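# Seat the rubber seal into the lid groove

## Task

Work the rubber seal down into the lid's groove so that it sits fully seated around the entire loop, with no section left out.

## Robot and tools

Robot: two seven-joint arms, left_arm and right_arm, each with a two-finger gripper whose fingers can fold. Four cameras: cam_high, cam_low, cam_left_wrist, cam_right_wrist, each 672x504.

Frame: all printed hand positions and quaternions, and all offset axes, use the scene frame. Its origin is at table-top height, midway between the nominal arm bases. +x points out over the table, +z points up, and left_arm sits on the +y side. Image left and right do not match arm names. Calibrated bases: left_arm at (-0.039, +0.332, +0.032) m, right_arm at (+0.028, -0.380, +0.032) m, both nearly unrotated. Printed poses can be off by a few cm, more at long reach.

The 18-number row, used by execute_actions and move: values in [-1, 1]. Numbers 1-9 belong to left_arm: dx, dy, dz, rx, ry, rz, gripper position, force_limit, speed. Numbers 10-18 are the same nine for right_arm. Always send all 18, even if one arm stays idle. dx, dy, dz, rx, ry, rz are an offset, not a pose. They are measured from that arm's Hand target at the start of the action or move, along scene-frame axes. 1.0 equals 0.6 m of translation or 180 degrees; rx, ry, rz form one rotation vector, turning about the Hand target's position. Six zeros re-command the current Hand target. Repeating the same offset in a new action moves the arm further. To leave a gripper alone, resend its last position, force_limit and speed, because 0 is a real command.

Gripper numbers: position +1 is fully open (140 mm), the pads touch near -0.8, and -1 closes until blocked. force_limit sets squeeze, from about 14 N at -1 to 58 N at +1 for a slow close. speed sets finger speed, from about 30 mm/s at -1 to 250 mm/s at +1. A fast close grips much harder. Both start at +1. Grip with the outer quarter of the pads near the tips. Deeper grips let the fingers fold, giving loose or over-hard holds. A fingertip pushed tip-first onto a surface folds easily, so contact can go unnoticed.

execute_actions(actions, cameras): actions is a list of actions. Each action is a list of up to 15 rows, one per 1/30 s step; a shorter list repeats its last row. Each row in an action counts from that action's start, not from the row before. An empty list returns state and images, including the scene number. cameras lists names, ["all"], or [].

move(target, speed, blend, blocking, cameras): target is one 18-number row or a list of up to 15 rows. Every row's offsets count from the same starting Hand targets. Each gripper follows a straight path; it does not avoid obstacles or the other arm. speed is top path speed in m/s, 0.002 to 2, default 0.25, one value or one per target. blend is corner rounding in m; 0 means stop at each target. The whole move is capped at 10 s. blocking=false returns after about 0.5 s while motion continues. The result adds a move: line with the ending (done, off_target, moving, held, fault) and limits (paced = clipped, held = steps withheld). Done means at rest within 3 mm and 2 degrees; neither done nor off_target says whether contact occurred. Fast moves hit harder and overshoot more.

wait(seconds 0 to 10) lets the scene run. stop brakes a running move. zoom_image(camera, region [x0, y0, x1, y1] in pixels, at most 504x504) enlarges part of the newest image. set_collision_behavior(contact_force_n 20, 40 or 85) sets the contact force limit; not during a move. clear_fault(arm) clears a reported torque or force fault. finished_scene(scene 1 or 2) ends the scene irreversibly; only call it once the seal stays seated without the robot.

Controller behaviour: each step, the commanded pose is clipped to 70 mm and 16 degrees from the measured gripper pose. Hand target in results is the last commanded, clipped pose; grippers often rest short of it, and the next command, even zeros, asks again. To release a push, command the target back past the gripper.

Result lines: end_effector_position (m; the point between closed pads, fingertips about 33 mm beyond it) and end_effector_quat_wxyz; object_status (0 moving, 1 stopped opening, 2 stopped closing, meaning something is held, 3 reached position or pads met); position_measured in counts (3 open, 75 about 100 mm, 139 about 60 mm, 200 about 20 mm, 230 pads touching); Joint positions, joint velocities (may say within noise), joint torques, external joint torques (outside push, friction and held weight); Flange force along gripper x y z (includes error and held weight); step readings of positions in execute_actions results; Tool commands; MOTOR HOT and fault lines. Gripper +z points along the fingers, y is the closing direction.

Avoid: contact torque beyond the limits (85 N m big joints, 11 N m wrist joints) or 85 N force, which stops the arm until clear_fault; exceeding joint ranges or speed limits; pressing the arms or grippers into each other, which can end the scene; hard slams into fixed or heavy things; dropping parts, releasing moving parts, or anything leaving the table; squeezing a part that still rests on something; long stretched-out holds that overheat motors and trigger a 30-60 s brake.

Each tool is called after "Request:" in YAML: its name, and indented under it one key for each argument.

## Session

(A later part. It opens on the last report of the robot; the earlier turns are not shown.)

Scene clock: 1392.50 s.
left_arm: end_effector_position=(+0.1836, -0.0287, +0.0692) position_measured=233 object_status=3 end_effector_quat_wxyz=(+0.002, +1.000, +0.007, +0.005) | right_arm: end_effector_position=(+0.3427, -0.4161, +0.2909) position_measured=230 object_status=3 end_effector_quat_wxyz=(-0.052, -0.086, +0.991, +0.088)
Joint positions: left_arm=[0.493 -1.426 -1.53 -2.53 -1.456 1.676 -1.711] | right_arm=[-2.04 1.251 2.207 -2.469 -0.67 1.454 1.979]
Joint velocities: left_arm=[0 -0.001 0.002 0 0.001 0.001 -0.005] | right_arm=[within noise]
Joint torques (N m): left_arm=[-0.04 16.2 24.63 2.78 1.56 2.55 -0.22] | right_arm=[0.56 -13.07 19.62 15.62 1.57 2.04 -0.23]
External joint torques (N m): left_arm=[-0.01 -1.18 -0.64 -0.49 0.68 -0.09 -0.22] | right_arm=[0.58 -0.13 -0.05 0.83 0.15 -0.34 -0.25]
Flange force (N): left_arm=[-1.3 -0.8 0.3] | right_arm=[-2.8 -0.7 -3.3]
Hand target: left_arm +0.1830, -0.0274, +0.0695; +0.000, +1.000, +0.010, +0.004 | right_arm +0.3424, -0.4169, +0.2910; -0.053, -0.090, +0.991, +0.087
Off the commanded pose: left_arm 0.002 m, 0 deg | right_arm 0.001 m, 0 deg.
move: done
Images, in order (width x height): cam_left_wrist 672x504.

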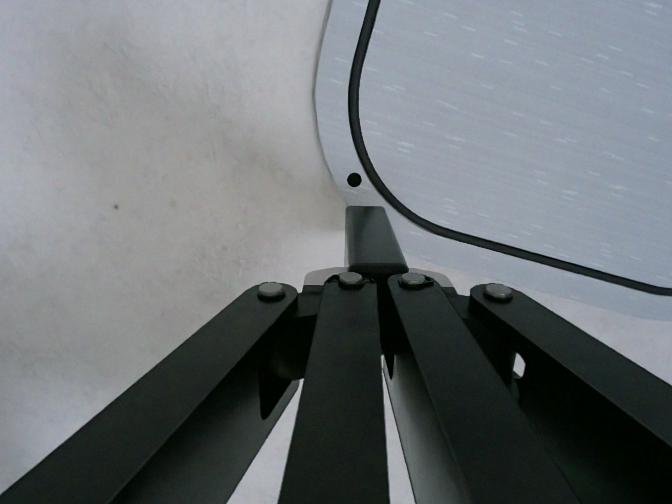

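Request:
move:
  target:
    - [0.055,0.0035,-0.03,0,0,0,-1,0,0,0,0,0,0,0,0,-1,-1,-1]
    - [0.055,0.0035,-0.0608,0,0,0,-1,0,0,0,0,0,0,0,0,-1,-1,-1]
    - [0.055,0.0035,-0.03,0,0,0,-1,0,0,0,0,0,0,0,0,-1,-1,-1]
    - [0.0783,0.0083,-0.03,0,0,0,-1,0,0,0,0,0,0,0,0,-1,-1,-1]
    - [0.0783,0.0083,-0.0608,0,0,0,-1,0,0,0,0,0,0,0,0,-1,-1,-1]
    - [0.0783,0.0083,-0.03,0,0,0,-1,0,0,0,0,0,0,0,0,-1,-1,-1]
    - [0.1033,0.0087,-0.03,0,0,0,-1,0,0,0,0,0,0,0,0,-1,-1,-1]
    - [0.1033,0.0087,-0.0608,0,0,0,-1,0,0,0,0,0,0,0,0,-1,-1,-1]
  speed: 0.08
  blend: [0.002,0,0.002,0.002,0,0.002,0.002,0]
  cameras: ["cam_left_wrist"]

Request:
zoom_image:
  camera: "cam_left_wrist"
  region: [250, 0, 550, 300]

Scene clock: 1403.67 s.
left_arm: end_effector_position=(+0.2465, -0.0211, +0.0397) position_measured=233 object_status=3 end_effector_quat_wxyz=(+0.000, +1.000, +0.012, +0.007) | right_arm: end_effector_position=(+0.3427, -0.4161, +0.2909) position_measured=230 object_status=3 end_effector_quat_wxyz=(-0.052, -0.086, +0.991, +0.088)
Joint positions: left_arm=[0.706 -1.429 -1.619 -2.435 -1.514 1.723 -1.608] | right_arm=[-2.04 1.251 2.207 -2.469 -0.67 1.454 1.979]
Joint velocities: left_arm=[0 0 -0.002 -0.001 -0.001 0.002 0.005] | right_arm=[within noise]
Joint torques (N m): left_arm=[1.86 17.36 16.5 3.53 -1.74 3.14 0.14] | right_arm=[0.52 -13.03 19.66 15.62 1.58 2.03 -0.2]
External joint torques (N m): left_arm=[1.86 -2.02 -10.35 1.47 -2.61 0.46 0.14] | right_arm=[0.53 -0.07 0.01 0.92 0.16 -0.34 -0.22]
Flange force (N): left_arm=[10.1 6.5 34.0] | right_arm=[-2.6 -0.8 -3.5]
Hand target: left_arm +0.2450, -0.0221, +0.0330; +0.000, +1.000, +0.010, +0.004 | right_arm +0.3424, -0.4169, +0.2910; -0.053, -0.090, +0.991, +0.087
Off the commanded pose: left_arm 0.007 m, 0 deg | right_arm 0.001 m, 0 deg.
move: off_target (left_arm)
Images, in order (width x height): cam_left_wrist 672x504.

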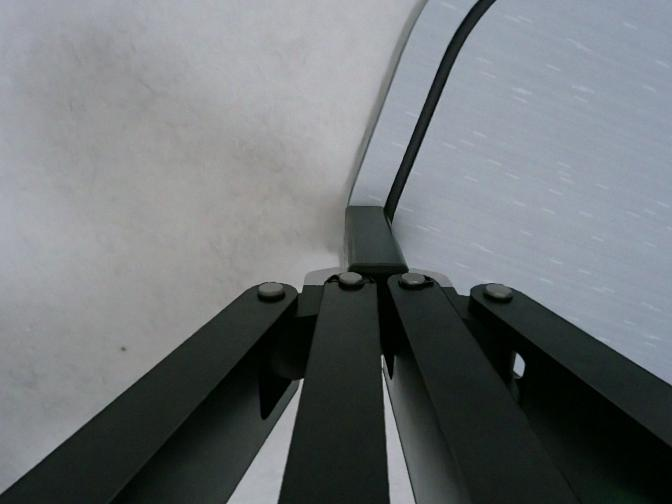

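Scaled by 1.680 from the camera's 672x504 image, which has a finer 960x720 frame.

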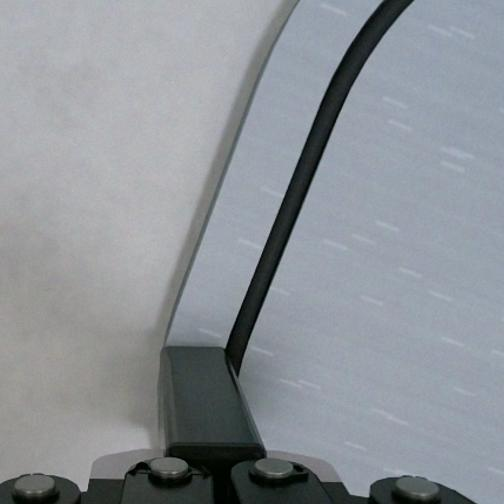

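Request:
move:
  target:
    - [0,-0.0083,0.0275,0,0,0,-1,0,0,0,0,0,0,0,0,-1,-1,-1]
    - [0,-0.0083,0,0,0,0,-1,0,0,0,0,0,0,0,0,-1,-1,-1]
    - [0,-0.0083,0.0275,0,0,0,-1,0,0,0,0,0,0,0,0,-1,-1,-1]
    - [0.0217,-0.0155,0.0275,0,0,0,-1,0,0,0,0,0,0,0,0,-1,-1,-1]
    - [0.0217,-0.0155,0,0,0,0,-1,0,0,0,0,0,0,0,0,-1,-1,-1]
    - [0.0217,-0.0155,0.0275,0,0,0,-1,0,0,0,0,0,0,0,0,-1,-1,-1]
    - [0.0433,-0.0235,0.0275,0,0,0,-1,0,0,0,0,0,0,0,0,-1,-1,-1]
    - [0.0433,-0.0235,0,0,0,0,-1,0,0,0,0,0,0,0,0,-1,-1,-1]
  speed: 0.08
  blend: [0.002,0,0.002,0.002,0,0.002,0.002,0]
  cameras: ["cam_left_wrist"]

Request:
zoom_image:
  camera: "cam_left_wrist"
  region: [250, 0, 550, 300]

Scene clock: 1418.63 s.
left_arm: end_effector_position=(+0.2721, -0.0358, +0.0402) position_measured=233 object_status=3 end_effector_quat_wxyz=(+0.001, +1.000, +0.012, +0.007) | right_arm: end_effector_position=(+0.3427, -0.4161, +0.2909) position_measured=230 object_status=3 end_effector_quat_wxyz=(-0.052, -0.086, +0.991, +0.088)
Joint positions: left_arm=[0.799 -1.427 -1.625 -2.348 -1.506 1.724 -1.604] | right_arm=[-2.04 1.251 2.207 -2.469 -0.67 1.454 1.979]
Joint velocities: left_arm=[0 -0.001 -0.001 0.001 -0.001 0.004 0.003] | right_arm=[within noise]
Joint torques (N m): left_arm=[2.12 18.41 17.64 3.56 -1.38 3.19 0.17] | right_arm=[0.53 -13.05 19.62 15.66 1.58 2.04 -0.14]
External joint torques (N m): left_arm=[2.15 -2.76 -10.4 1.29 -2.25 0.52 0.17] | right_arm=[0.59 -0.16 0.02 0.86 0.16 -0.34 -0.16]
Flange force (N): left_arm=[10.9 6.3 31.8] | right_arm=[-2.9 -0.5 -3.5]
Hand target: left_arm +0.2710, -0.0362, +0.0330; +0.000, +1.000, +0.010, +0.004 | right_arm +0.3424, -0.4169, +0.2910; -0.053, -0.090, +0.991, +0.087
Off the commanded pose: left_arm 0.007 m, 0 deg | right_arm 0.001 m, 0 deg.
move: off_target (left_arm)
Images, in order (width x height): cam_left_wrist 672x504.

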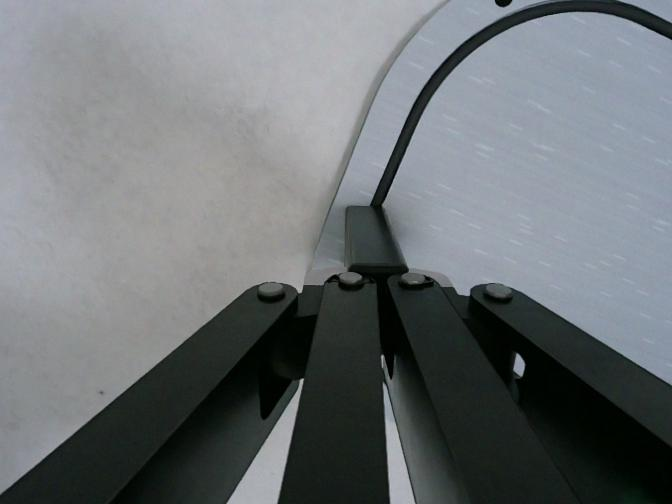

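Scaled by 1.680 from the camera's 672x504 image, which has a finer 960x720 frame.

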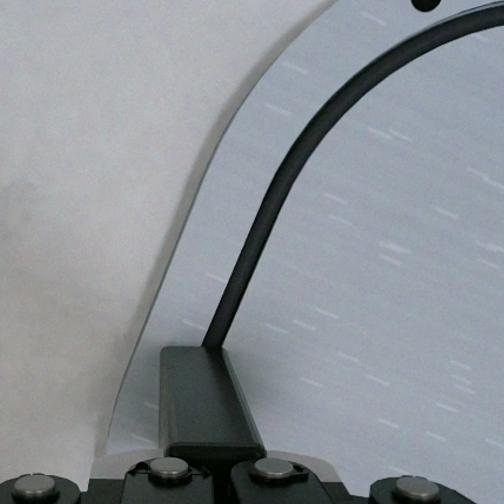

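Request:
move:
  target:
    - [0,0,0.0275,0,0,0,-1,0,0,0,0,0,0,0,0,-1,-1,-1]
    - [0.02,-0.006,0.0275,0,0,0,-1,0,0,0,0,0,0,0,0,-1,-1,-1]
    - [0.02,-0.006,0,0,0,0,-1,0,0,0,0,0,0,0,0,-1,-1,-1]
    - [0.02,-0.006,0.0275,0,0,0,-1,0,0,0,0,0,0,0,0,-1,-1,-1]
    - [0.0417,-0.0133,0.0275,0,0,0,-1,0,0,0,0,0,0,0,0,-1,-1,-1]
    - [0.0417,-0.0133,0.001,0,0,0,-1,0,0,0,0,0,0,0,0,-1,-1,-1]
    - [0.0417,-0.0133,0.0275,0,0,0,-1,0,0,0,0,0,0,0,0,-1,-1,-1]
    - [0.0633,-0.022,0.0275,0,0,0,-1,0,0,0,0,0,0,0,0,-1,-1,-1]
    - [0.0633,-0.022,0.001,0,0,0,-1,0,0,0,0,0,0,0,0,-1,-1,-1]
  speed: 0.08
  blend: [0.002,0.002,0,0.002,0.002,0,0.002,0.002,0]
  cameras: ["cam_left_wrist"]

Request:
zoom_image:
  camera: "cam_left_wrist"
  region: [250, 0, 550, 300]

Scene clock: 1430.80 s.
left_arm: end_effector_position=(+0.3095, -0.0499, +0.0407) position_measured=233 object_status=3 end_effector_quat_wxyz=(+0.001, +1.000, +0.012, +0.006) | right_arm: end_effector_position=(+0.3427, -0.4161, +0.2909) position_measured=230 object_status=3 end_effector_quat_wxyz=(-0.052, -0.086, +0.991, +0.088)
Joint positions: left_arm=[0.926 -1.428 -1.634 -2.231 -1.498 1.72 -1.594] | right_arm=[-2.04 1.251 2.207 -2.469 -0.67 1.454 1.979]
Joint velocities: left_arm=[-0.001 -0.001 -0.002 0.002 -0.001 0.004 0] | right_arm=[within noise]
Joint torques (N m): left_arm=[2.22 19.93 19.82 3.22 -0.9 3.26 0.21] | right_arm=[0.49 -12.97 19.65 15.65 1.59 2.04 -0.21]
External joint torques (N m): left_arm=[2.13 -3.78 -9.61 0.84 -1.77 0.59 0.21] | right_arm=[0.49 0.01 -0.01 0.94 0.17 -0.34 -0.23]
Flange force (N): left_arm=[10.1 5.0 27.6] | right_arm=[-2.4 -0.9 -3.5]
Hand target: left_arm +0.3089, -0.0494, +0.0336; +0.000, +1.000, +0.010, +0.004 | right_arm +0.3424, -0.4169, +0.2910; -0.053, -0.090, +0.991, +0.087
Off the commanded pose: left_arm 0.007 m, 0 deg | right_arm 0.001 m, 0 deg.
move: off_target (left_arm)
Images, in order (width x height): cam_left_wrist 672x504.

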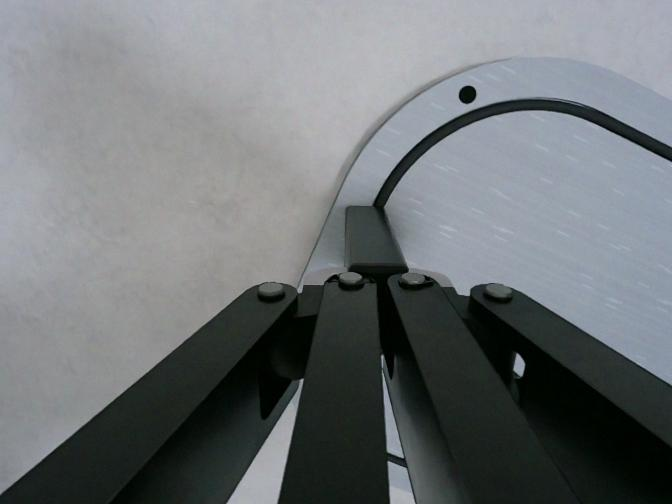

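Scaled by 1.680 from the camera's 672x504 image, which has a finer 960x720 frame.

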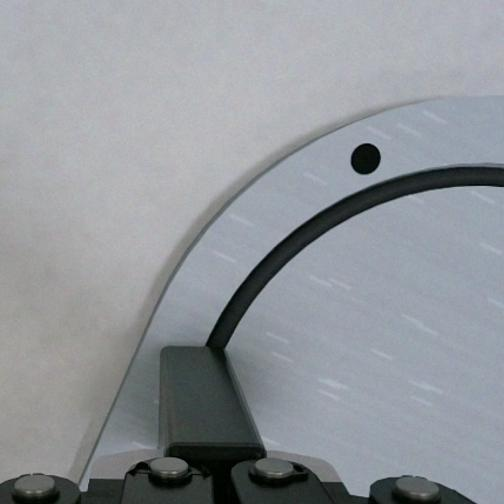

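Request:
move:
  target:
    - [0,0,0.0275,0,0,0,-1,0,0,0,0,0,0,0,0,-1,-1,-1]
    - [0.0183,-0.008,0.0275,0,0,0,-1,0,0,0,0,0,0,0,0,-1,-1,-1]
    - [0.0183,-0.008,0,0,0,0,-1,0,0,0,0,0,0,0,0,-1,-1,-1]
    - [0.0183,-0.008,0.0275,0,0,0,-1,0,0,0,0,0,0,0,0,-1,-1,-1]
    - [0.0353,-0.0175,0.0275,0,0,0,-1,0,0,0,0,0,0,0,0,-1,-1,-1]
    - [0.0353,-0.0175,0.001,0,0,0,-1,0,0,0,0,0,0,0,0,-1,-1,-1]
    - [0.0353,-0.0175,0.0275,0,0,0,-1,0,0,0,0,0,0,0,0,-1,-1,-1]
    - [0.0507,-0.029,0.0275,0,0,0,-1,0,0,0,0,0,0,0,0,-1,-1,-1]
    - [0.0507,-0.029,0.001,0,0,0,-1,0,0,0,0,0,0,0,0,-1,-1,-1]
  speed: 0.08
  blend: [0.002,0.002,0,0.002,0.002,0,0.002,0.002,0]
  cameras: ["cam_left_wrist"]

Request:
zoom_image:
  camera: "cam_left_wrist"
  region: [250, 0, 550, 300]

Scene clock: 1443.73 s.
left_arm: end_effector_position=(+0.3401, -0.0669, +0.0412) position_measured=233 object_status=3 end_effector_quat_wxyz=(+0.001, +1.000, +0.007, +0.006) | right_arm: end_effector_position=(+0.3427, -0.4161, +0.2909) position_measured=230 object_status=3 end_effector_quat_wxyz=(-0.052, -0.086, +0.991, +0.088)
Joint positions: left_arm=[1.029 -1.432 -1.642 -2.116 -1.49 1.715 -1.597] | right_arm=[-2.04 1.251 2.207 -2.469 -0.67 1.454 1.979]
Joint velocities: left_arm=[0 -0.001 -0.001 0 -0.001 0.004 0] | right_arm=[within noise]
Joint torques (N m): left_arm=[1.96 22.25 21.63 3.44 -0.73 3.19 -0.19] | right_arm=[0.54 -12.99 19.67 15.65 1.58 2.04 -0.2]
External joint torques (N m): left_arm=[1.94 -4.1 -8.85 0.83 -1.6 0.53 -0.19] | right_arm=[0.49 0.01 0.08 0.98 0.16 -0.34 -0.22]
Flange force (N): left_arm=[9.2 5.6 24.1] | right_arm=[-2.4 -0.8 -3.7]
Hand target: left_arm +0.3394, -0.0668, +0.0342; +0.000, +1.000, +0.010, +0.004 | right_arm +0.3424, -0.4169, +0.2910; -0.053, -0.090, +0.991, +0.087
Off the commanded pose: left_arm 0.007 m, 0 deg | right_arm 0.001 m, 0 deg.
move: off_target (left_arm)
Images, in order (width x height): cam_left_wrist 672x504.

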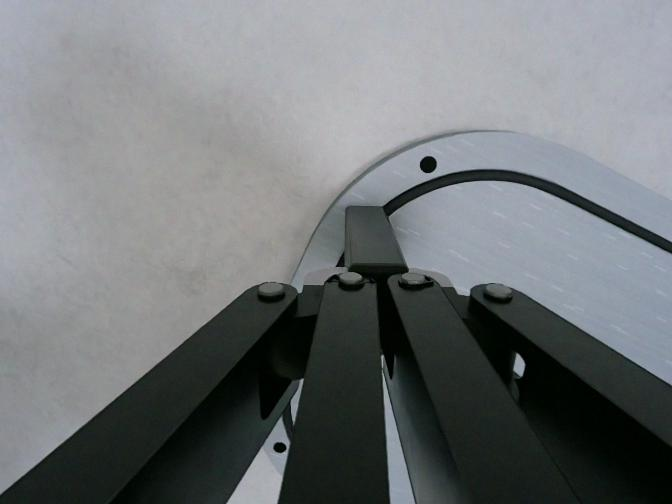

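Scaled by 1.680 from the camera's 672x504 image, which has a finer 960x720 frame.

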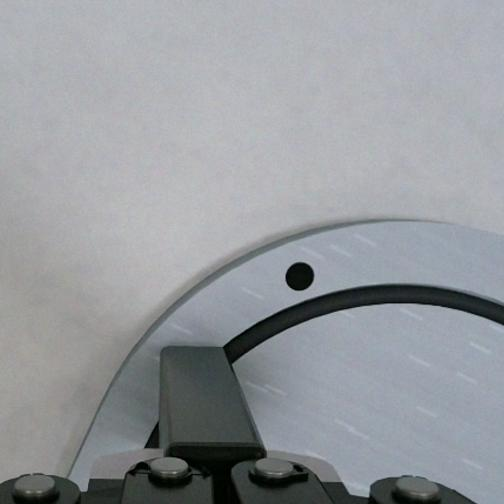

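Request:
move:
  target:
    - [0,0,0.0275,0,0,0,-1,0,0,0,0,0,0,0,0,-1,-1,-1]
    - [0.0208,-0.0167,0.0275,0,0,0,-1,0,0,0,0,0,0,0,0,-1,-1,-1]
    - [0.0208,-0.0167,0.001,0,0,0,-1,0,0,0,0,0,0,0,0,-1,-1,-1]
    - [0.0208,-0.0167,0.0275,0,0,0,-1,0,0,0,0,0,0,0,0,-1,-1,-1]
    - [0.0325,-0.0308,0.0275,0,0,0,-1,0,0,0,0,0,0,0,0,-1,-1,-1]
    - [0.0325,-0.0308,0.001,0,0,0,-1,0,0,0,0,0,0,0,0,-1,-1,-1]
    - [0.0325,-0.0308,0.0275,0,0,0,-1,0,0,0,0,0,0,0,0,-1,-1,-1]
    - [0.0392,-0.0442,0.0275,0,0,0,-1,0,0,0,0,0,0,0,0,-1,-1,-1]
    - [0.0392,-0.0442,0.001,0,0,0,-1,0,0,0,0,0,0,0,0,-1,-1,-1]
  speed: 0.08
  blend: [0.002,0.002,0,0.002,0.002,0,0.002,0.002,0]
  cameras: ["cam_left_wrist"]

Request:
zoom_image:
  camera: "cam_left_wrist"
  region: [250, 0, 550, 300]

Scene clock: 1456.33 s.
left_arm: end_effector_position=(+0.3635, -0.0930, +0.0417) position_measured=233 object_status=3 end_effector_quat_wxyz=(+0.000, +1.000, +0.006, +0.006) | right_arm: end_effector_position=(+0.3427, -0.4161, +0.2909) position_measured=230 object_status=3 end_effector_quat_wxyz=(-0.052, -0.086, +0.991, +0.088)
Joint positions: left_arm=[1.116 -1.44 -1.649 -1.988 -1.482 1.707 -1.637] | right_arm=[-2.04 1.251 2.207 -2.469 -0.67 1.454 1.979]
Joint velocities: left_arm=[0 0 0.001 0.001 0 0.001 -0.005] | right_arm=[within noise]
Joint torques (N m): left_arm=[1.91 24.51 23.12 3.43 -0.81 3.55 -0.22] | right_arm=[0.56 -13.02 19.7 15.6 1.59 2.04 -0.19]
External joint torques (N m): left_arm=[1.88 -4.76 -8.09 0.75 -1.69 0.9 -0.22] | right_arm=[0.51 0 0.06 0.89 0.18 -0.34 -0.21]
Flange force (N): left_arm=[8.9 5.7 22.3] | right_arm=[-2.3 -0.7 -3.5]
Hand target: left_arm +0.3629, -0.0934, +0.0348; +0.000, +1.000, +0.010, +0.004 | right_arm +0.3424, -0.4169, +0.2910; -0.053, -0.090, +0.991, +0.087
Off the commanded pose: left_arm 0.007 m, 0 deg | right_arm 0.001 m, 0 deg.
move: off_target (left_arm)
Images, in order (width x height): cam_left_wrist 672x504.

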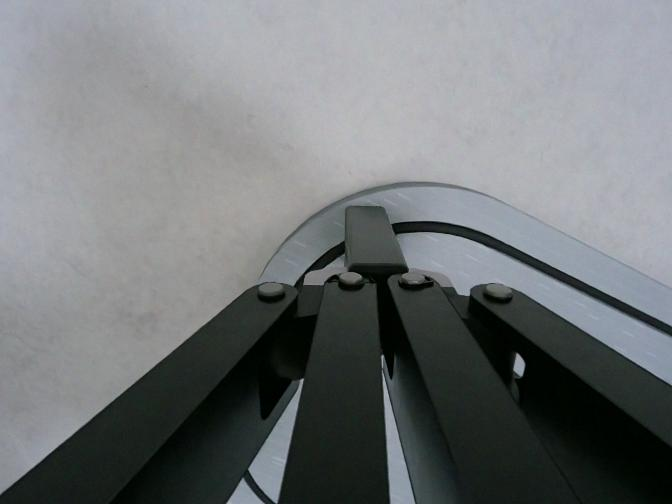

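Scaled by 1.680 from the camera's 672x504 image, which has a finer 960x720 frame.

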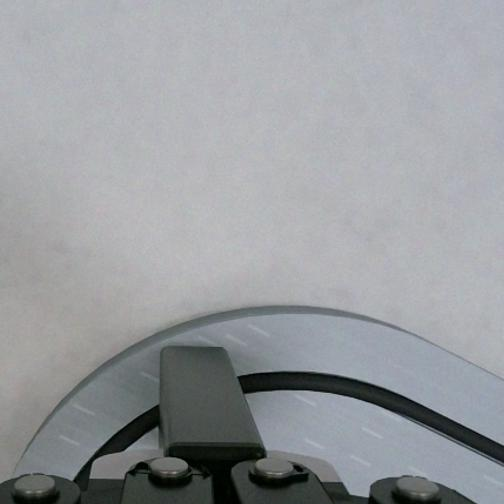

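Request:
move:
  target:
    - [0,0,0.0275,0,0,0,-1,0,0,0,0,0,0,0,0,-1,-1,-1]
    - [0.0067,-0.0142,0.0275,0,0,0,-1,0,0,0,0,0,0,0,0,-1,-1,-1]
    - [0.0067,-0.0142,0.001,0,0,0,-1,0,0,0,0,0,0,0,0,-1,-1,-1]
    - [0.0067,-0.0142,0.0275,0,0,0,-1,0,0,0,0,0,0,0,0,-1,-1,-1]
    - [0.0083,-0.0275,0.0275,0,0,0,-1,0,0,0,0,0,0,0,0,-1,-1,-1]
    - [0.0083,-0.0275,0.001,0,0,0,-1,0,0,0,0,0,0,0,0,-1,-1,-1]
    - [0.0083,-0.0275,0.0275,0,0,0,-1,0,0,0,0,0,0,0,0,-1,-1,-1]
    - [0.0075,-0.0408,0.0275,0,0,0,-1,0,0,0,0,0,0,0,0,-1,-1,-1]
    - [0.0075,-0.0408,0.001,0,0,0,-1,0,0,0,0,0,0,0,0,-1,-1,-1]
  speed: 0.08
  blend: [0.002,0.002,0,0.002,0.002,0,0.002,0.002,0]
  cameras: ["cam_left_wrist"]

Request:
zoom_image:
  camera: "cam_left_wrist"
  region: [300, 100, 672, 400]

Scene clock: 1470.43 s.
left_arm: end_effector_position=(+0.3677, -0.1180, +0.0421) position_measured=233 object_status=3 end_effector_quat_wxyz=(+0.000, +1.000, +0.006, +0.006) | right_arm: end_effector_position=(+0.3427, -0.4161, +0.2909) position_measured=230 object_status=3 end_effector_quat_wxyz=(-0.052, -0.086, +0.991, +0.088)
Joint positions: left_arm=[1.147 -1.446 -1.653 -1.907 -1.479 1.7 -1.686] | right_arm=[-2.04 1.251 2.207 -2.469 -0.67 1.454 1.979]
Joint velocities: left_arm=[0.001 0.001 0 -0.001 0 0 -0.004] | right_arm=[within noise]
Joint torques (N m): left_arm=[1.82 26.27 24.12 2.97 -0.54 3.41 -0.19] | right_arm=[0.51 -12.99 19.68 15.67 1.57 2.04 -0.18]
External joint torques (N m): left_arm=[1.83 -5 -7.51 0.21 -1.43 0.76 -0.19] | right_arm=[0.52 -0.06 0.04 0.9 0.15 -0.34 -0.2]
Flange force (N): left_arm=[7.3 4.5 20.2] | right_arm=[-2.5 -0.7 -3.5]
Hand target: left_arm +0.3674, -0.1178, +0.0354; +0.000, +1.000, +0.010, +0.004 | right_arm +0.3424, -0.4169, +0.2910; -0.053, -0.090, +0.991, +0.087
Off the commanded pose: left_arm 0.007 m, 0 deg | right_arm 0.001 m, 0 deg.
move: off_target (left_arm)
Images, in order (width x height): cam_left_wrist 672x504.

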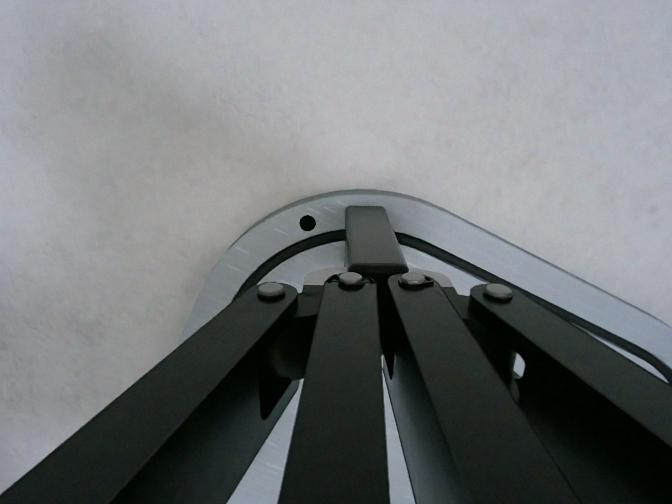

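Scaled by 1.355 from the camera's 672x504 image, which has a finer 960x720 frame.

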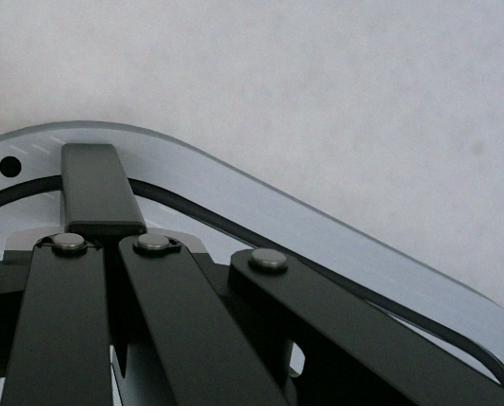

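Request:
move:
  target:
    - [0,0,0.05,0,0,0,-1,0,0,0,0,0,0,0,0,-1,-1,-1]
    - [-0.05,0.03,0.15,0,0,-0.65,-1,0,0,0,0,0,0,0,0,-1,-1,-1]
  speed: [0.1,0.3]
  blend: [0.01,0]
  cameras: ["cam_left_wrist"]

Request:
zoom_image:
  camera: "cam_left_wrist"
  region: [250, 0, 550, 300]

Scene clock: 1484.57 s.
left_arm: end_effector_position=(+0.3372, -0.1003, +0.1252) position_measured=233 object_status=3 end_effector_quat_wxyz=(-0.005, -0.534, +0.846, -0.002) | right_arm: end_effector_position=(+0.3427, -0.4161, +0.2909) position_measured=230 object_status=3 end_effector_quat_wxyz=(-0.052, -0.086, +0.991, +0.088)
Joint positions: left_arm=[1.039 -1.113 -1.617 -2.022 -1.18 1.798 0.303] | right_arm=[-2.04 1.251 2.207 -2.469 -0.67 1.454 1.979]
Joint velocities: left_arm=[0 -0.001 0.001 -0.001 0 0 0.007] | right_arm=[within noise]
Joint torques (N m): left_arm=[-0.01 24.83 27.41 9.45 0.97 2.78 0.13] | right_arm=[0.51 -13.01 19.63 15.66 1.59 2.03 -0.17]
External joint torques (N m): left_arm=[-0.16 -1.43 -0.9 -0.75 0.26 0.25 0.13] | right_arm=[0.48 -0.02 -0.02 0.94 0.17 -0.35 -0.19]
Flange force (N): left_arm=[-0.6 1.7 3.1] | right_arm=[-2.5 -0.8 -3.5]
Hand target: left_arm +0.3374, -0.0998, +0.1254; -0.004, -0.531, +0.848, -0.002 | right_arm +0.3424, -0.4169, +0.2910; -0.053, -0.090, +0.991, +0.087
Off the commanded pose: left_arm 0.001 m, 0 deg | right_arm 0.001 m, 0 deg.
move: done
Images, in order (width x height): cam_left_wrist 672x504.

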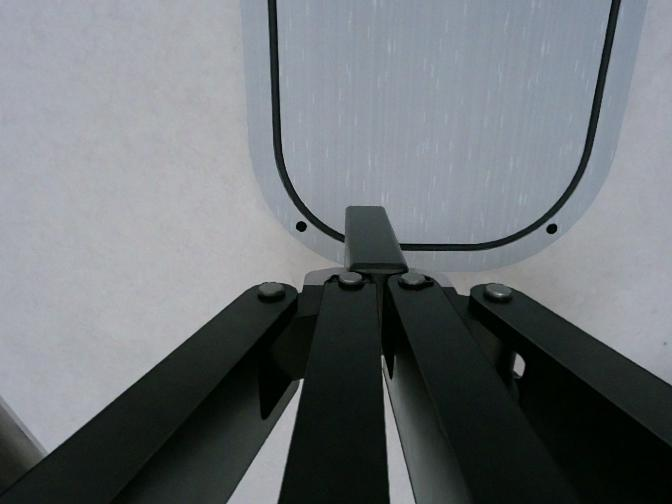

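Scaled by 1.680 from the camera's 672x504 image, which has a finer 960x720 frame.

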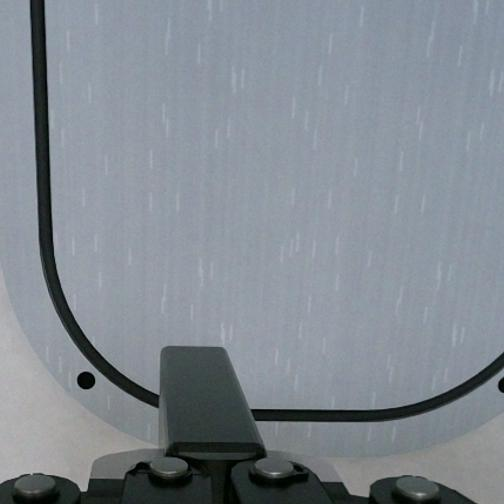

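Request:
move:
  target: [0.0467,-0.0367,-0.1123,0,0,0,-1,0,0,0,0,0,0,0,0,-1,-1,-1]
  speed: 0.15
  cameras: ["cam_left_wrist"]

Request:
zoom_image:
  camera: "cam_left_wrist"
  region: [250, 0, 550, 300]

Scene clock: 1492.37 s.
left_arm: end_effector_position=(+0.3641, -0.1206, +0.0579) position_measured=233 object_status=3 end_effector_quat_wxyz=(-0.004, -0.532, +0.847, +0.000) | right_arm: end_effector_position=(+0.3427, -0.4161, +0.2909) position_measured=230 object_status=3 end_effector_quat_wxyz=(-0.052, -0.086, +0.991, +0.088)
Joint positions: left_arm=[1.181 -1.189 -1.771 -1.908 -1.267 1.867 0.307] | right_arm=[-2.04 1.251 2.207 -2.469 -0.67 1.454 1.979]
Joint velocities: left_arm=[0.001 -0.001 -0.001 -0.001 0.001 0.004 0.001] | right_arm=[within noise]
Joint torques (N m): left_arm=[1.12 29.94 27.9 8.42 0.33 2.81 0.1] | right_arm=[0.51 -13.06 19.59 15.65 1.58 2.04 -0.18]
External joint torques (N m): left_arm=[1.15 -1.58 -1.38 -0.17 -0.36 0.29 0.1] | right_arm=[0.51 -0.12 -0.08 0.91 0.16 -0.34 -0.2]
Flange force (N): left_arm=[-0.3 -4.7 5.4] | right_arm=[-2.9 -0.8 -3.4]
Hand target: left_arm +0.3654, -0.1219, +0.0580; -0.004, -0.531, +0.848, -0.002 | right_arm +0.3424, -0.4169, +0.2910; -0.053, -0.090, +0.991, +0.087
Off the commanded pose: left_arm 0.002 m, 0 deg | right_arm 0.001 m, 0 deg.
move: done
Images, in order (width x height): cam_left_wrist 672x504.

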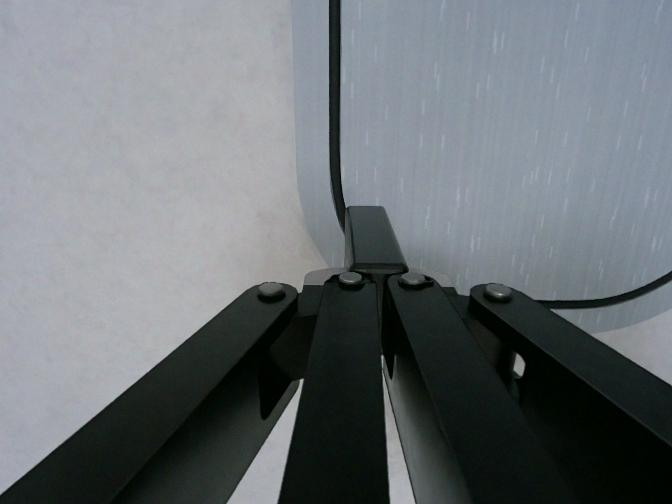

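Scaled by 1.680 from the camera's 672x504 image, which has a finer 960x720 frame.

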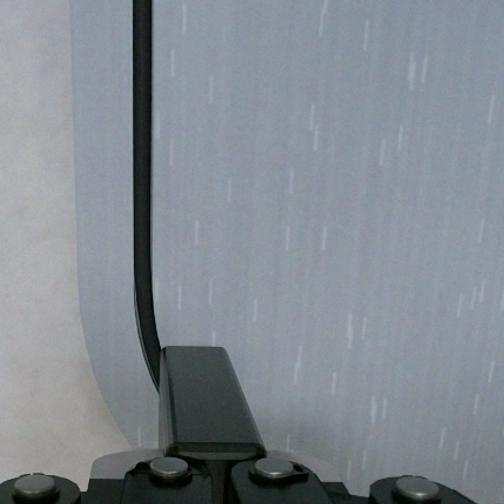

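Request:
move:
  target:
    - [0.0112,-0.0055,0,0,0,0,-1,0,0,0,0,0,0,0,0,-1,-1,-1]
    - [0.0112,-0.0055,-0.0283,0,0,0,-1,0,0,0,0,0,0,0,0,-1,-1,-1]
    - [0.0112,-0.0055,0,0,0,0,-1,0,0,0,0,0,0,0,0,-1,-1,-1]
    - [0.009,-0.0267,0,0,0,0,-1,0,0,0,0,0,0,0,0,-1,-1,-1]
    - [0.009,-0.0267,-0.0283,0,0,0,-1,0,0,0,0,0,0,0,0,-1,-1,-1]
    - [0.009,-0.0267,0,0,0,0,-1,0,0,0,0,0,0,0,0,-1,-1,-1]
    - [0.0015,-0.0508,0,0,0,0,-1,0,0,0,0,0,0,0,0,-1,-1,-1]
    - [0.0015,-0.0508,-0.0283,0,0,0,-1,0,0,0,0,0,0,0,0,-1,-1,-1]
  speed: 0.08
  blend: [0.002,0,0.002,0.002,0,0.002,0.002,0]
  cameras: ["cam_left_wrist"]

Request:
zoom_image:
  camera: "cam_left_wrist"
  region: [250, 0, 550, 300]

Scene clock: 1503.97 s.
left_arm: end_effector_position=(+0.3659, -0.1525, +0.0458) position_measured=233 object_status=3 end_effector_quat_wxyz=(-0.003, -0.526, +0.850, -0.002) | right_arm: end_effector_position=(+0.3427, -0.4161, +0.2909) position_measured=230 object_status=3 end_effector_quat_wxyz=(-0.052, -0.086, +0.991, +0.088)
Joint positions: left_arm=[1.221 -1.221 -1.807 -1.811 -1.281 1.869 0.262] | right_arm=[-2.04 1.251 2.207 -2.469 -0.67 1.454 1.979]
Joint velocities: left_arm=[-0.001 0.001 -0.002 0 0 0 -0.007] | right_arm=[within noise]
Joint torques (N m): left_arm=[2.03 29.28 24.47 7.57 -0.58 3.53 -0.29] | right_arm=[0.55 -12.99 19.68 15.61 1.59 2.05 -0.18]
External joint torques (N m): left_arm=[2.16 -5.06 -5.12 -0.83 -1.26 0.99 -0.29] | right_arm=[0.6 -0.07 0.05 0.8 0.18 -0.34 -0.21]
Flange force (N): left_arm=[0.8 -9.6 17.1] | right_arm=[-2.5 -0.5 -3.3]
Hand target: left_arm +0.3663, -0.1523, +0.0410; -0.004, -0.531, +0.848, -0.002 | right_arm +0.3424, -0.4169, +0.2910; -0.053, -0.090, +0.991, +0.087
Off the commanded pose: left_arm 0.005 m, 1 deg | right_arm 0.001 m, 0 deg.
move: off_target (left_arm)
Images, in order (width x height): cam_left_wrist 672x504.

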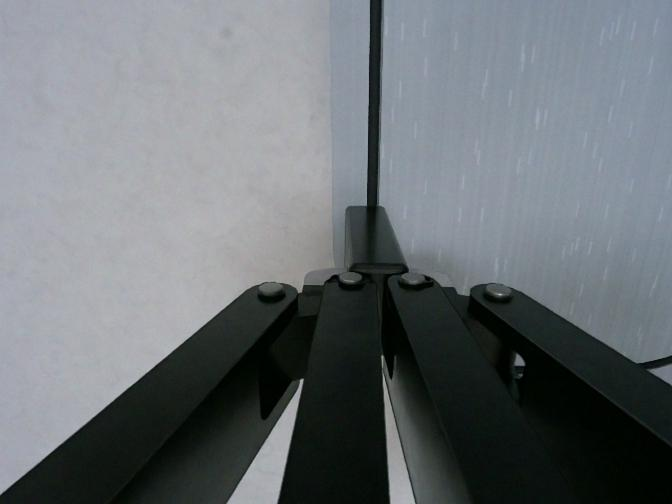

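Scaled by 1.680 from the camera's 672x504 image, which has a finer 960x720 frame.

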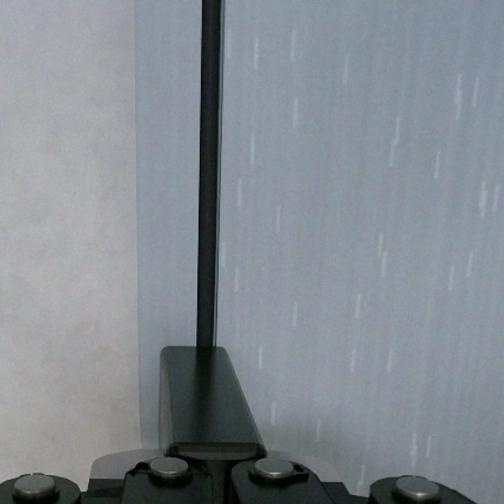

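Request:
move:
  target:
    - [0,0,0.025,0,0,0,-1,0,0,0,0,0,0,0,0,-1,-1,-1]
    - [-0.0113,-0.0207,0.025,0,0,0,-1,0,0,0,0,0,0,0,0,-1,-1,-1]
    - [-0.0113,-0.0207,0,0,0,0,-1,0,0,0,0,0,0,0,0,-1,-1,-1]
    - [-0.0113,-0.0207,0.025,0,0,0,-1,0,0,0,0,0,0,0,0,-1,-1,-1]
    - [-0.0226,-0.0414,0.025,0,0,0,-1,0,0,0,0,0,0,0,0,-1,-1,-1]
    - [-0.0226,-0.0414,0,0,0,0,-1,0,0,0,0,0,0,0,0,-1,-1,-1]
    - [-0.0226,-0.0414,0.025,0,0,0,-1,0,0,0,0,0,0,0,0,-1,-1,-1]
    - [-0.0335,-0.0621,0.025,0,0,0,-1,0,0,0,0,0,0,0,0,-1,-1,-1]
    - [-0.0335,-0.0621,0,0,0,0,-1,0,0,0,0,0,0,0,0,-1,-1,-1]
  speed: 0.08
  blend: [0.002,0.002,0,0.002,0.002,0,0.002,0.002,0]
  cameras: ["cam_left_wrist"]

Request:
zoom_image:
  camera: "cam_left_wrist"
  region: [250, 0, 550, 300]

Scene clock: 1514.37 s.
left_arm: end_effector_position=(+0.3468, -0.1901, +0.0463) position_measured=233 object_status=3 end_effector_quat_wxyz=(-0.003, -0.527, +0.850, -0.003) | right_arm: end_effector_position=(+0.3427, -0.4161, +0.2909) position_measured=230 object_status=3 end_effector_quat_wxyz=(-0.052, -0.086, +0.991, +0.088)
Joint positions: left_arm=[1.205 -1.242 -1.812 -1.74 -1.285 1.853 0.178] | right_arm=[-2.04 1.251 2.207 -2.469 -0.67 1.454 1.979]
Joint velocities: left_arm=[0.001 0 0.001 0 0 0 -0.006] | right_arm=[within noise]
Joint torques (N m): left_arm=[1.59 31.13 24.56 7.17 -0.21 2.98 -0.24] | right_arm=[0.53 -13.07 19.67 15.67 1.57 2.04 -0.19]
External joint torques (N m): left_arm=[1.63 -4.89 -5.1 -0.98 -0.9 0.44 -0.24] | right_arm=[0.46 -0.07 0.06 0.96 0.16 -0.34 -0.21]
Flange force (N): left_arm=[1.3 -7.5 15.0] | right_arm=[-2.5 -0.8 -3.6]
Hand target: left_arm +0.3462, -0.1896, +0.0410; -0.004, -0.531, +0.848, -0.002 | right_arm +0.3424, -0.4169, +0.2910; -0.053, -0.090, +0.991, +0.087
Off the commanded pose: left_arm 0.005 m, 1 deg | right_arm 0.001 m, 0 deg.
move: off_target (left_arm)
Images, in order (width x height): cam_left_wrist 672x504.

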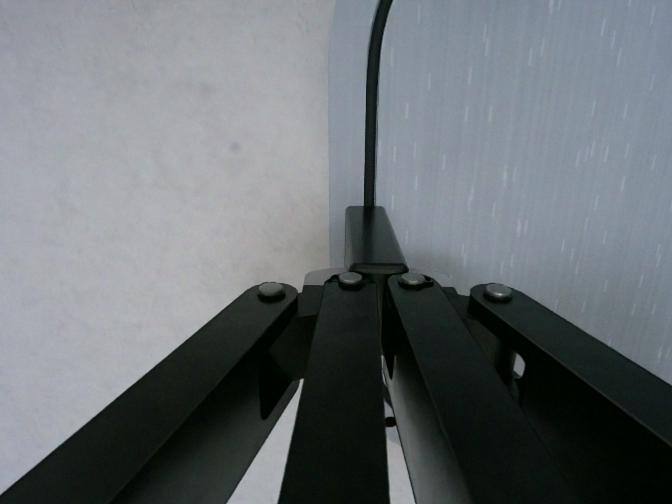

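Scaled by 1.680 from the camera's 672x504 image, which has a finer 960x720 frame.

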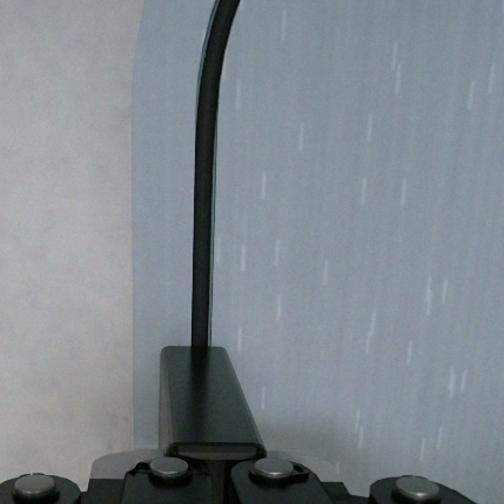

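Request:
move:
  target:
    - [0,0,0.025,0,0,0,-1,0,0,0,0,0,0,0,0,-1,-1,-1]
    - [-0.008,-0.0207,0.025,0,0,0,-1,0,0,0,0,0,0,0,0,-1,-1,-1]
    - [-0.008,-0.0207,0,0,0,0,-1,0,0,0,0,0,0,0,0,-1,-1,-1]
    - [-0.008,-0.0207,0.025,0,0,0,-1,0,0,0,0,0,0,0,0,-1,-1,-1]
    - [-0.0185,-0.0414,0.025,0,0,0,-1,0,0,0,0,0,0,0,0,-1,-1,-1]
    - [-0.0185,-0.0414,0,0,0,0,-1,0,0,0,0,0,0,0,0,-1,-1,-1]
    - [-0.0185,-0.0414,0.025,0,0,0,-1,0,0,0,0,0,0,0,0,-1,-1,-1]
    - [-0.0295,-0.0621,0.025,0,0,0,-1,0,0,0,0,0,0,0,0,-1,-1,-1]
    - [-0.0295,-0.0621,0,0,0,0,-1,0,0,0,0,0,0,0,0,-1,-1,-1]
  speed: 0.08
  blend: [0.002,0.002,0,0.002,0.002,0,0.002,0.002,0]

Request:
move:
  target:
    - [0,0,0.06,0,0,0,-1,0,0,0,0,0,0,0,0,-1,-1,-1]
    - [-0.05,0.12,0.37,0,0,0,-1,0,0,0,0,0,0,0,0,-1,-1,-1]
  speed: [0.1,0.3]
  blend: [0.01,0]
  cameras: ["cam_left_wrist","cam_high"]

Request:
zoom_image:
  camera: "cam_left_wrist"
  region: [200, 0, 450, 250]

Request:
zoom_image:
  camera: "cam_left_wrist"
  region: [400, 0, 650, 250]

Request:
zoom_image:
  camera: "cam_high"
  region: [220, 180, 360, 300]

Scene clock: 1527.03 s.
left_arm: end_effector_position=(+0.3288, -0.2272, +0.0468) position_measured=233 object_status=3 end_effector_quat_wxyz=(-0.003, -0.527, +0.850, -0.003) | right_arm: end_effector_position=(+0.3427, -0.4161, +0.2909) position_measured=230 object_status=3 end_effector_quat_wxyz=(-0.052, -0.086, +0.991, +0.088)
Joint positions: left_arm=[1.205 -1.265 -1.818 -1.65 -1.285 1.831 0.094] | right_arm=[-2.04 1.251 2.207 -2.469 -0.67 1.454 1.979]
Joint velocities: left_arm=[0 -0.001 -0.001 0.001 0 0 -0.005] | right_arm=[within noise]
Joint torques (N m): left_arm=[1.8 32.7 24.48 7.41 -0.38 3.43 -0.26] | right_arm=[0.52 -13.05 19.63 15.64 1.57 2.03 -0.13]
External joint torques (N m): left_arm=[1.72 -5.61 -5.3 -0.63 -1.09 0.87 -0.26] | right_arm=[0.55 -0.13 -0.01 0.86 0.15 -0.35 -0.15]
Flange force (N): left_arm=[2.8 -9.3 16.2] | right_arm=[-2.7 -0.6 -3.4]
Hand target: left_arm +0.3285, -0.2269, +0.0410; -0.004, -0.531, +0.848, -0.002 | right_arm +0.3424, -0.4169, +0.2910; -0.053, -0.090, +0.991, +0.087
Off the commanded pose: left_arm 0.006 m, 1 deg | right_arm 0.001 m, 0 deg.
move: off_target (left_arm)

Scene clock: 1528.87 s.
left_arm: end_effector_position=(+0.2994, -0.1563, +0.2628) position_measured=233 object_status=3 end_effector_quat_wxyz=(-0.004, -0.533, +0.846, -0.004) | right_arm: end_effector_position=(+0.3427, -0.4161, +0.2909) position_measured=230 object_status=3 end_effector_quat_wxyz=(-0.052, -0.086, +0.991, +0.088)
Joint positions: left_arm=[0.967 -1.012 -1.437 -1.805 -1.009 1.586 0.106] | right_arm=[-2.04 1.251 2.207 -2.469 -0.67 1.454 1.979]
Joint torques (N m): left_arm=[0.04 25.49 26.5 12.22 1.42 2.47 0.12] | right_arm=[0.54 -13.02 19.67 15.61 1.59 2.03 -0.15]
External joint torques (N m): left_arm=[-0.03 -0.89 -0.55 -0.77 0.7 -0.09 0.12] | right_arm=[0.59 -0.08 -0.01 0.83 0.18 -0.35 -0.18]
Flange force (N): left_arm=[-1.3 2.0 1.8] | right_arm=[-2.6 -0.5 -3.3]
Hand target: left_arm +0.2985, -0.1549, +0.2630; -0.004, -0.531, +0.848, -0.002 | right_arm +0.3424, -0.4169, +0.2910; -0.053, -0.090, +0.991, +0.087
Off the commanded pose: left_arm 0.002 m, 0 deg | right_arm 0.001 m, 0 deg.
move: done
Images, in order (width x height): cam_high 672x504, cam_left_wrist 672x504.

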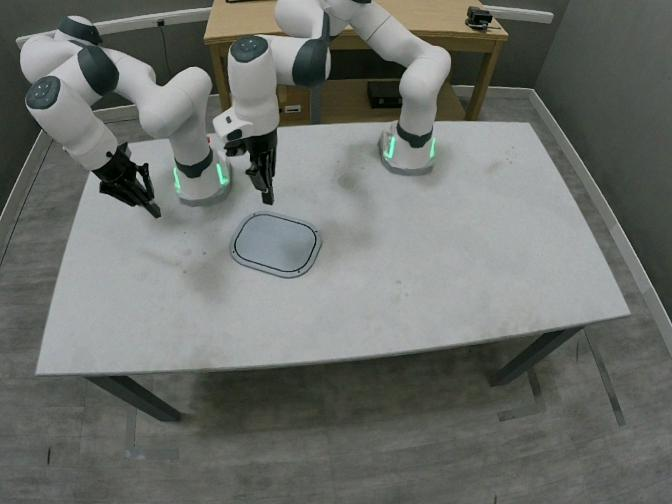

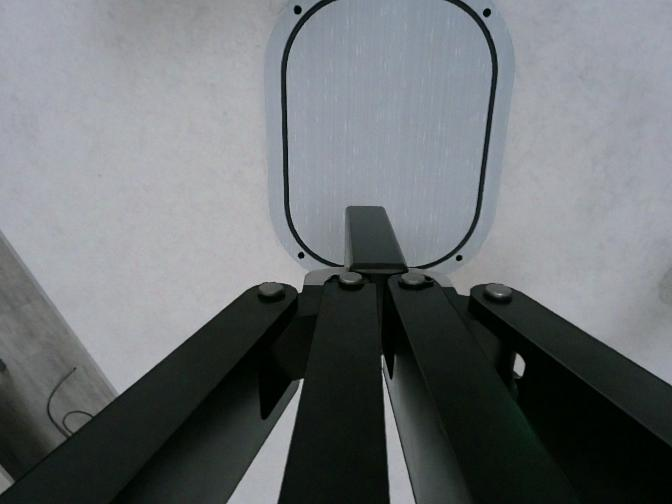

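Scaled by 2.016 from the camera's 672x504 image, which has a finer 960x720 frame.

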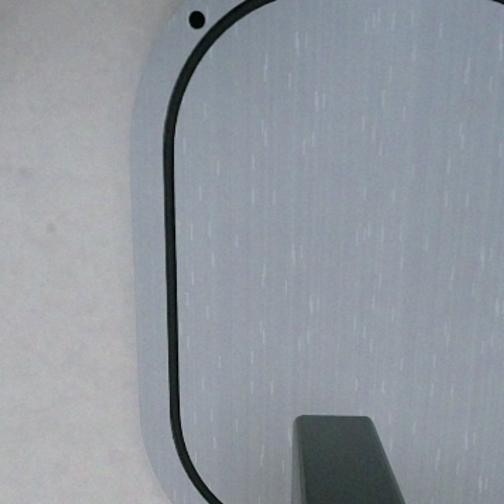

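Scaled by 2.016 from the camera's 672x504 image, which has a finer 960x720 frame.

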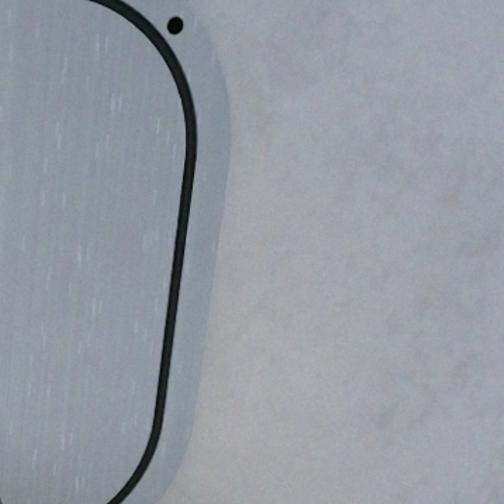

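Scaled by 3.600 from the camera's 672x504 image, which has a finer 960x720 frame.

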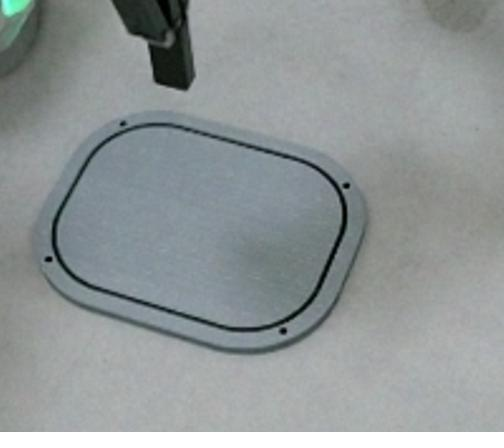

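Request:
finished_scene:
  scene: 1

The scene is finished: the task was done.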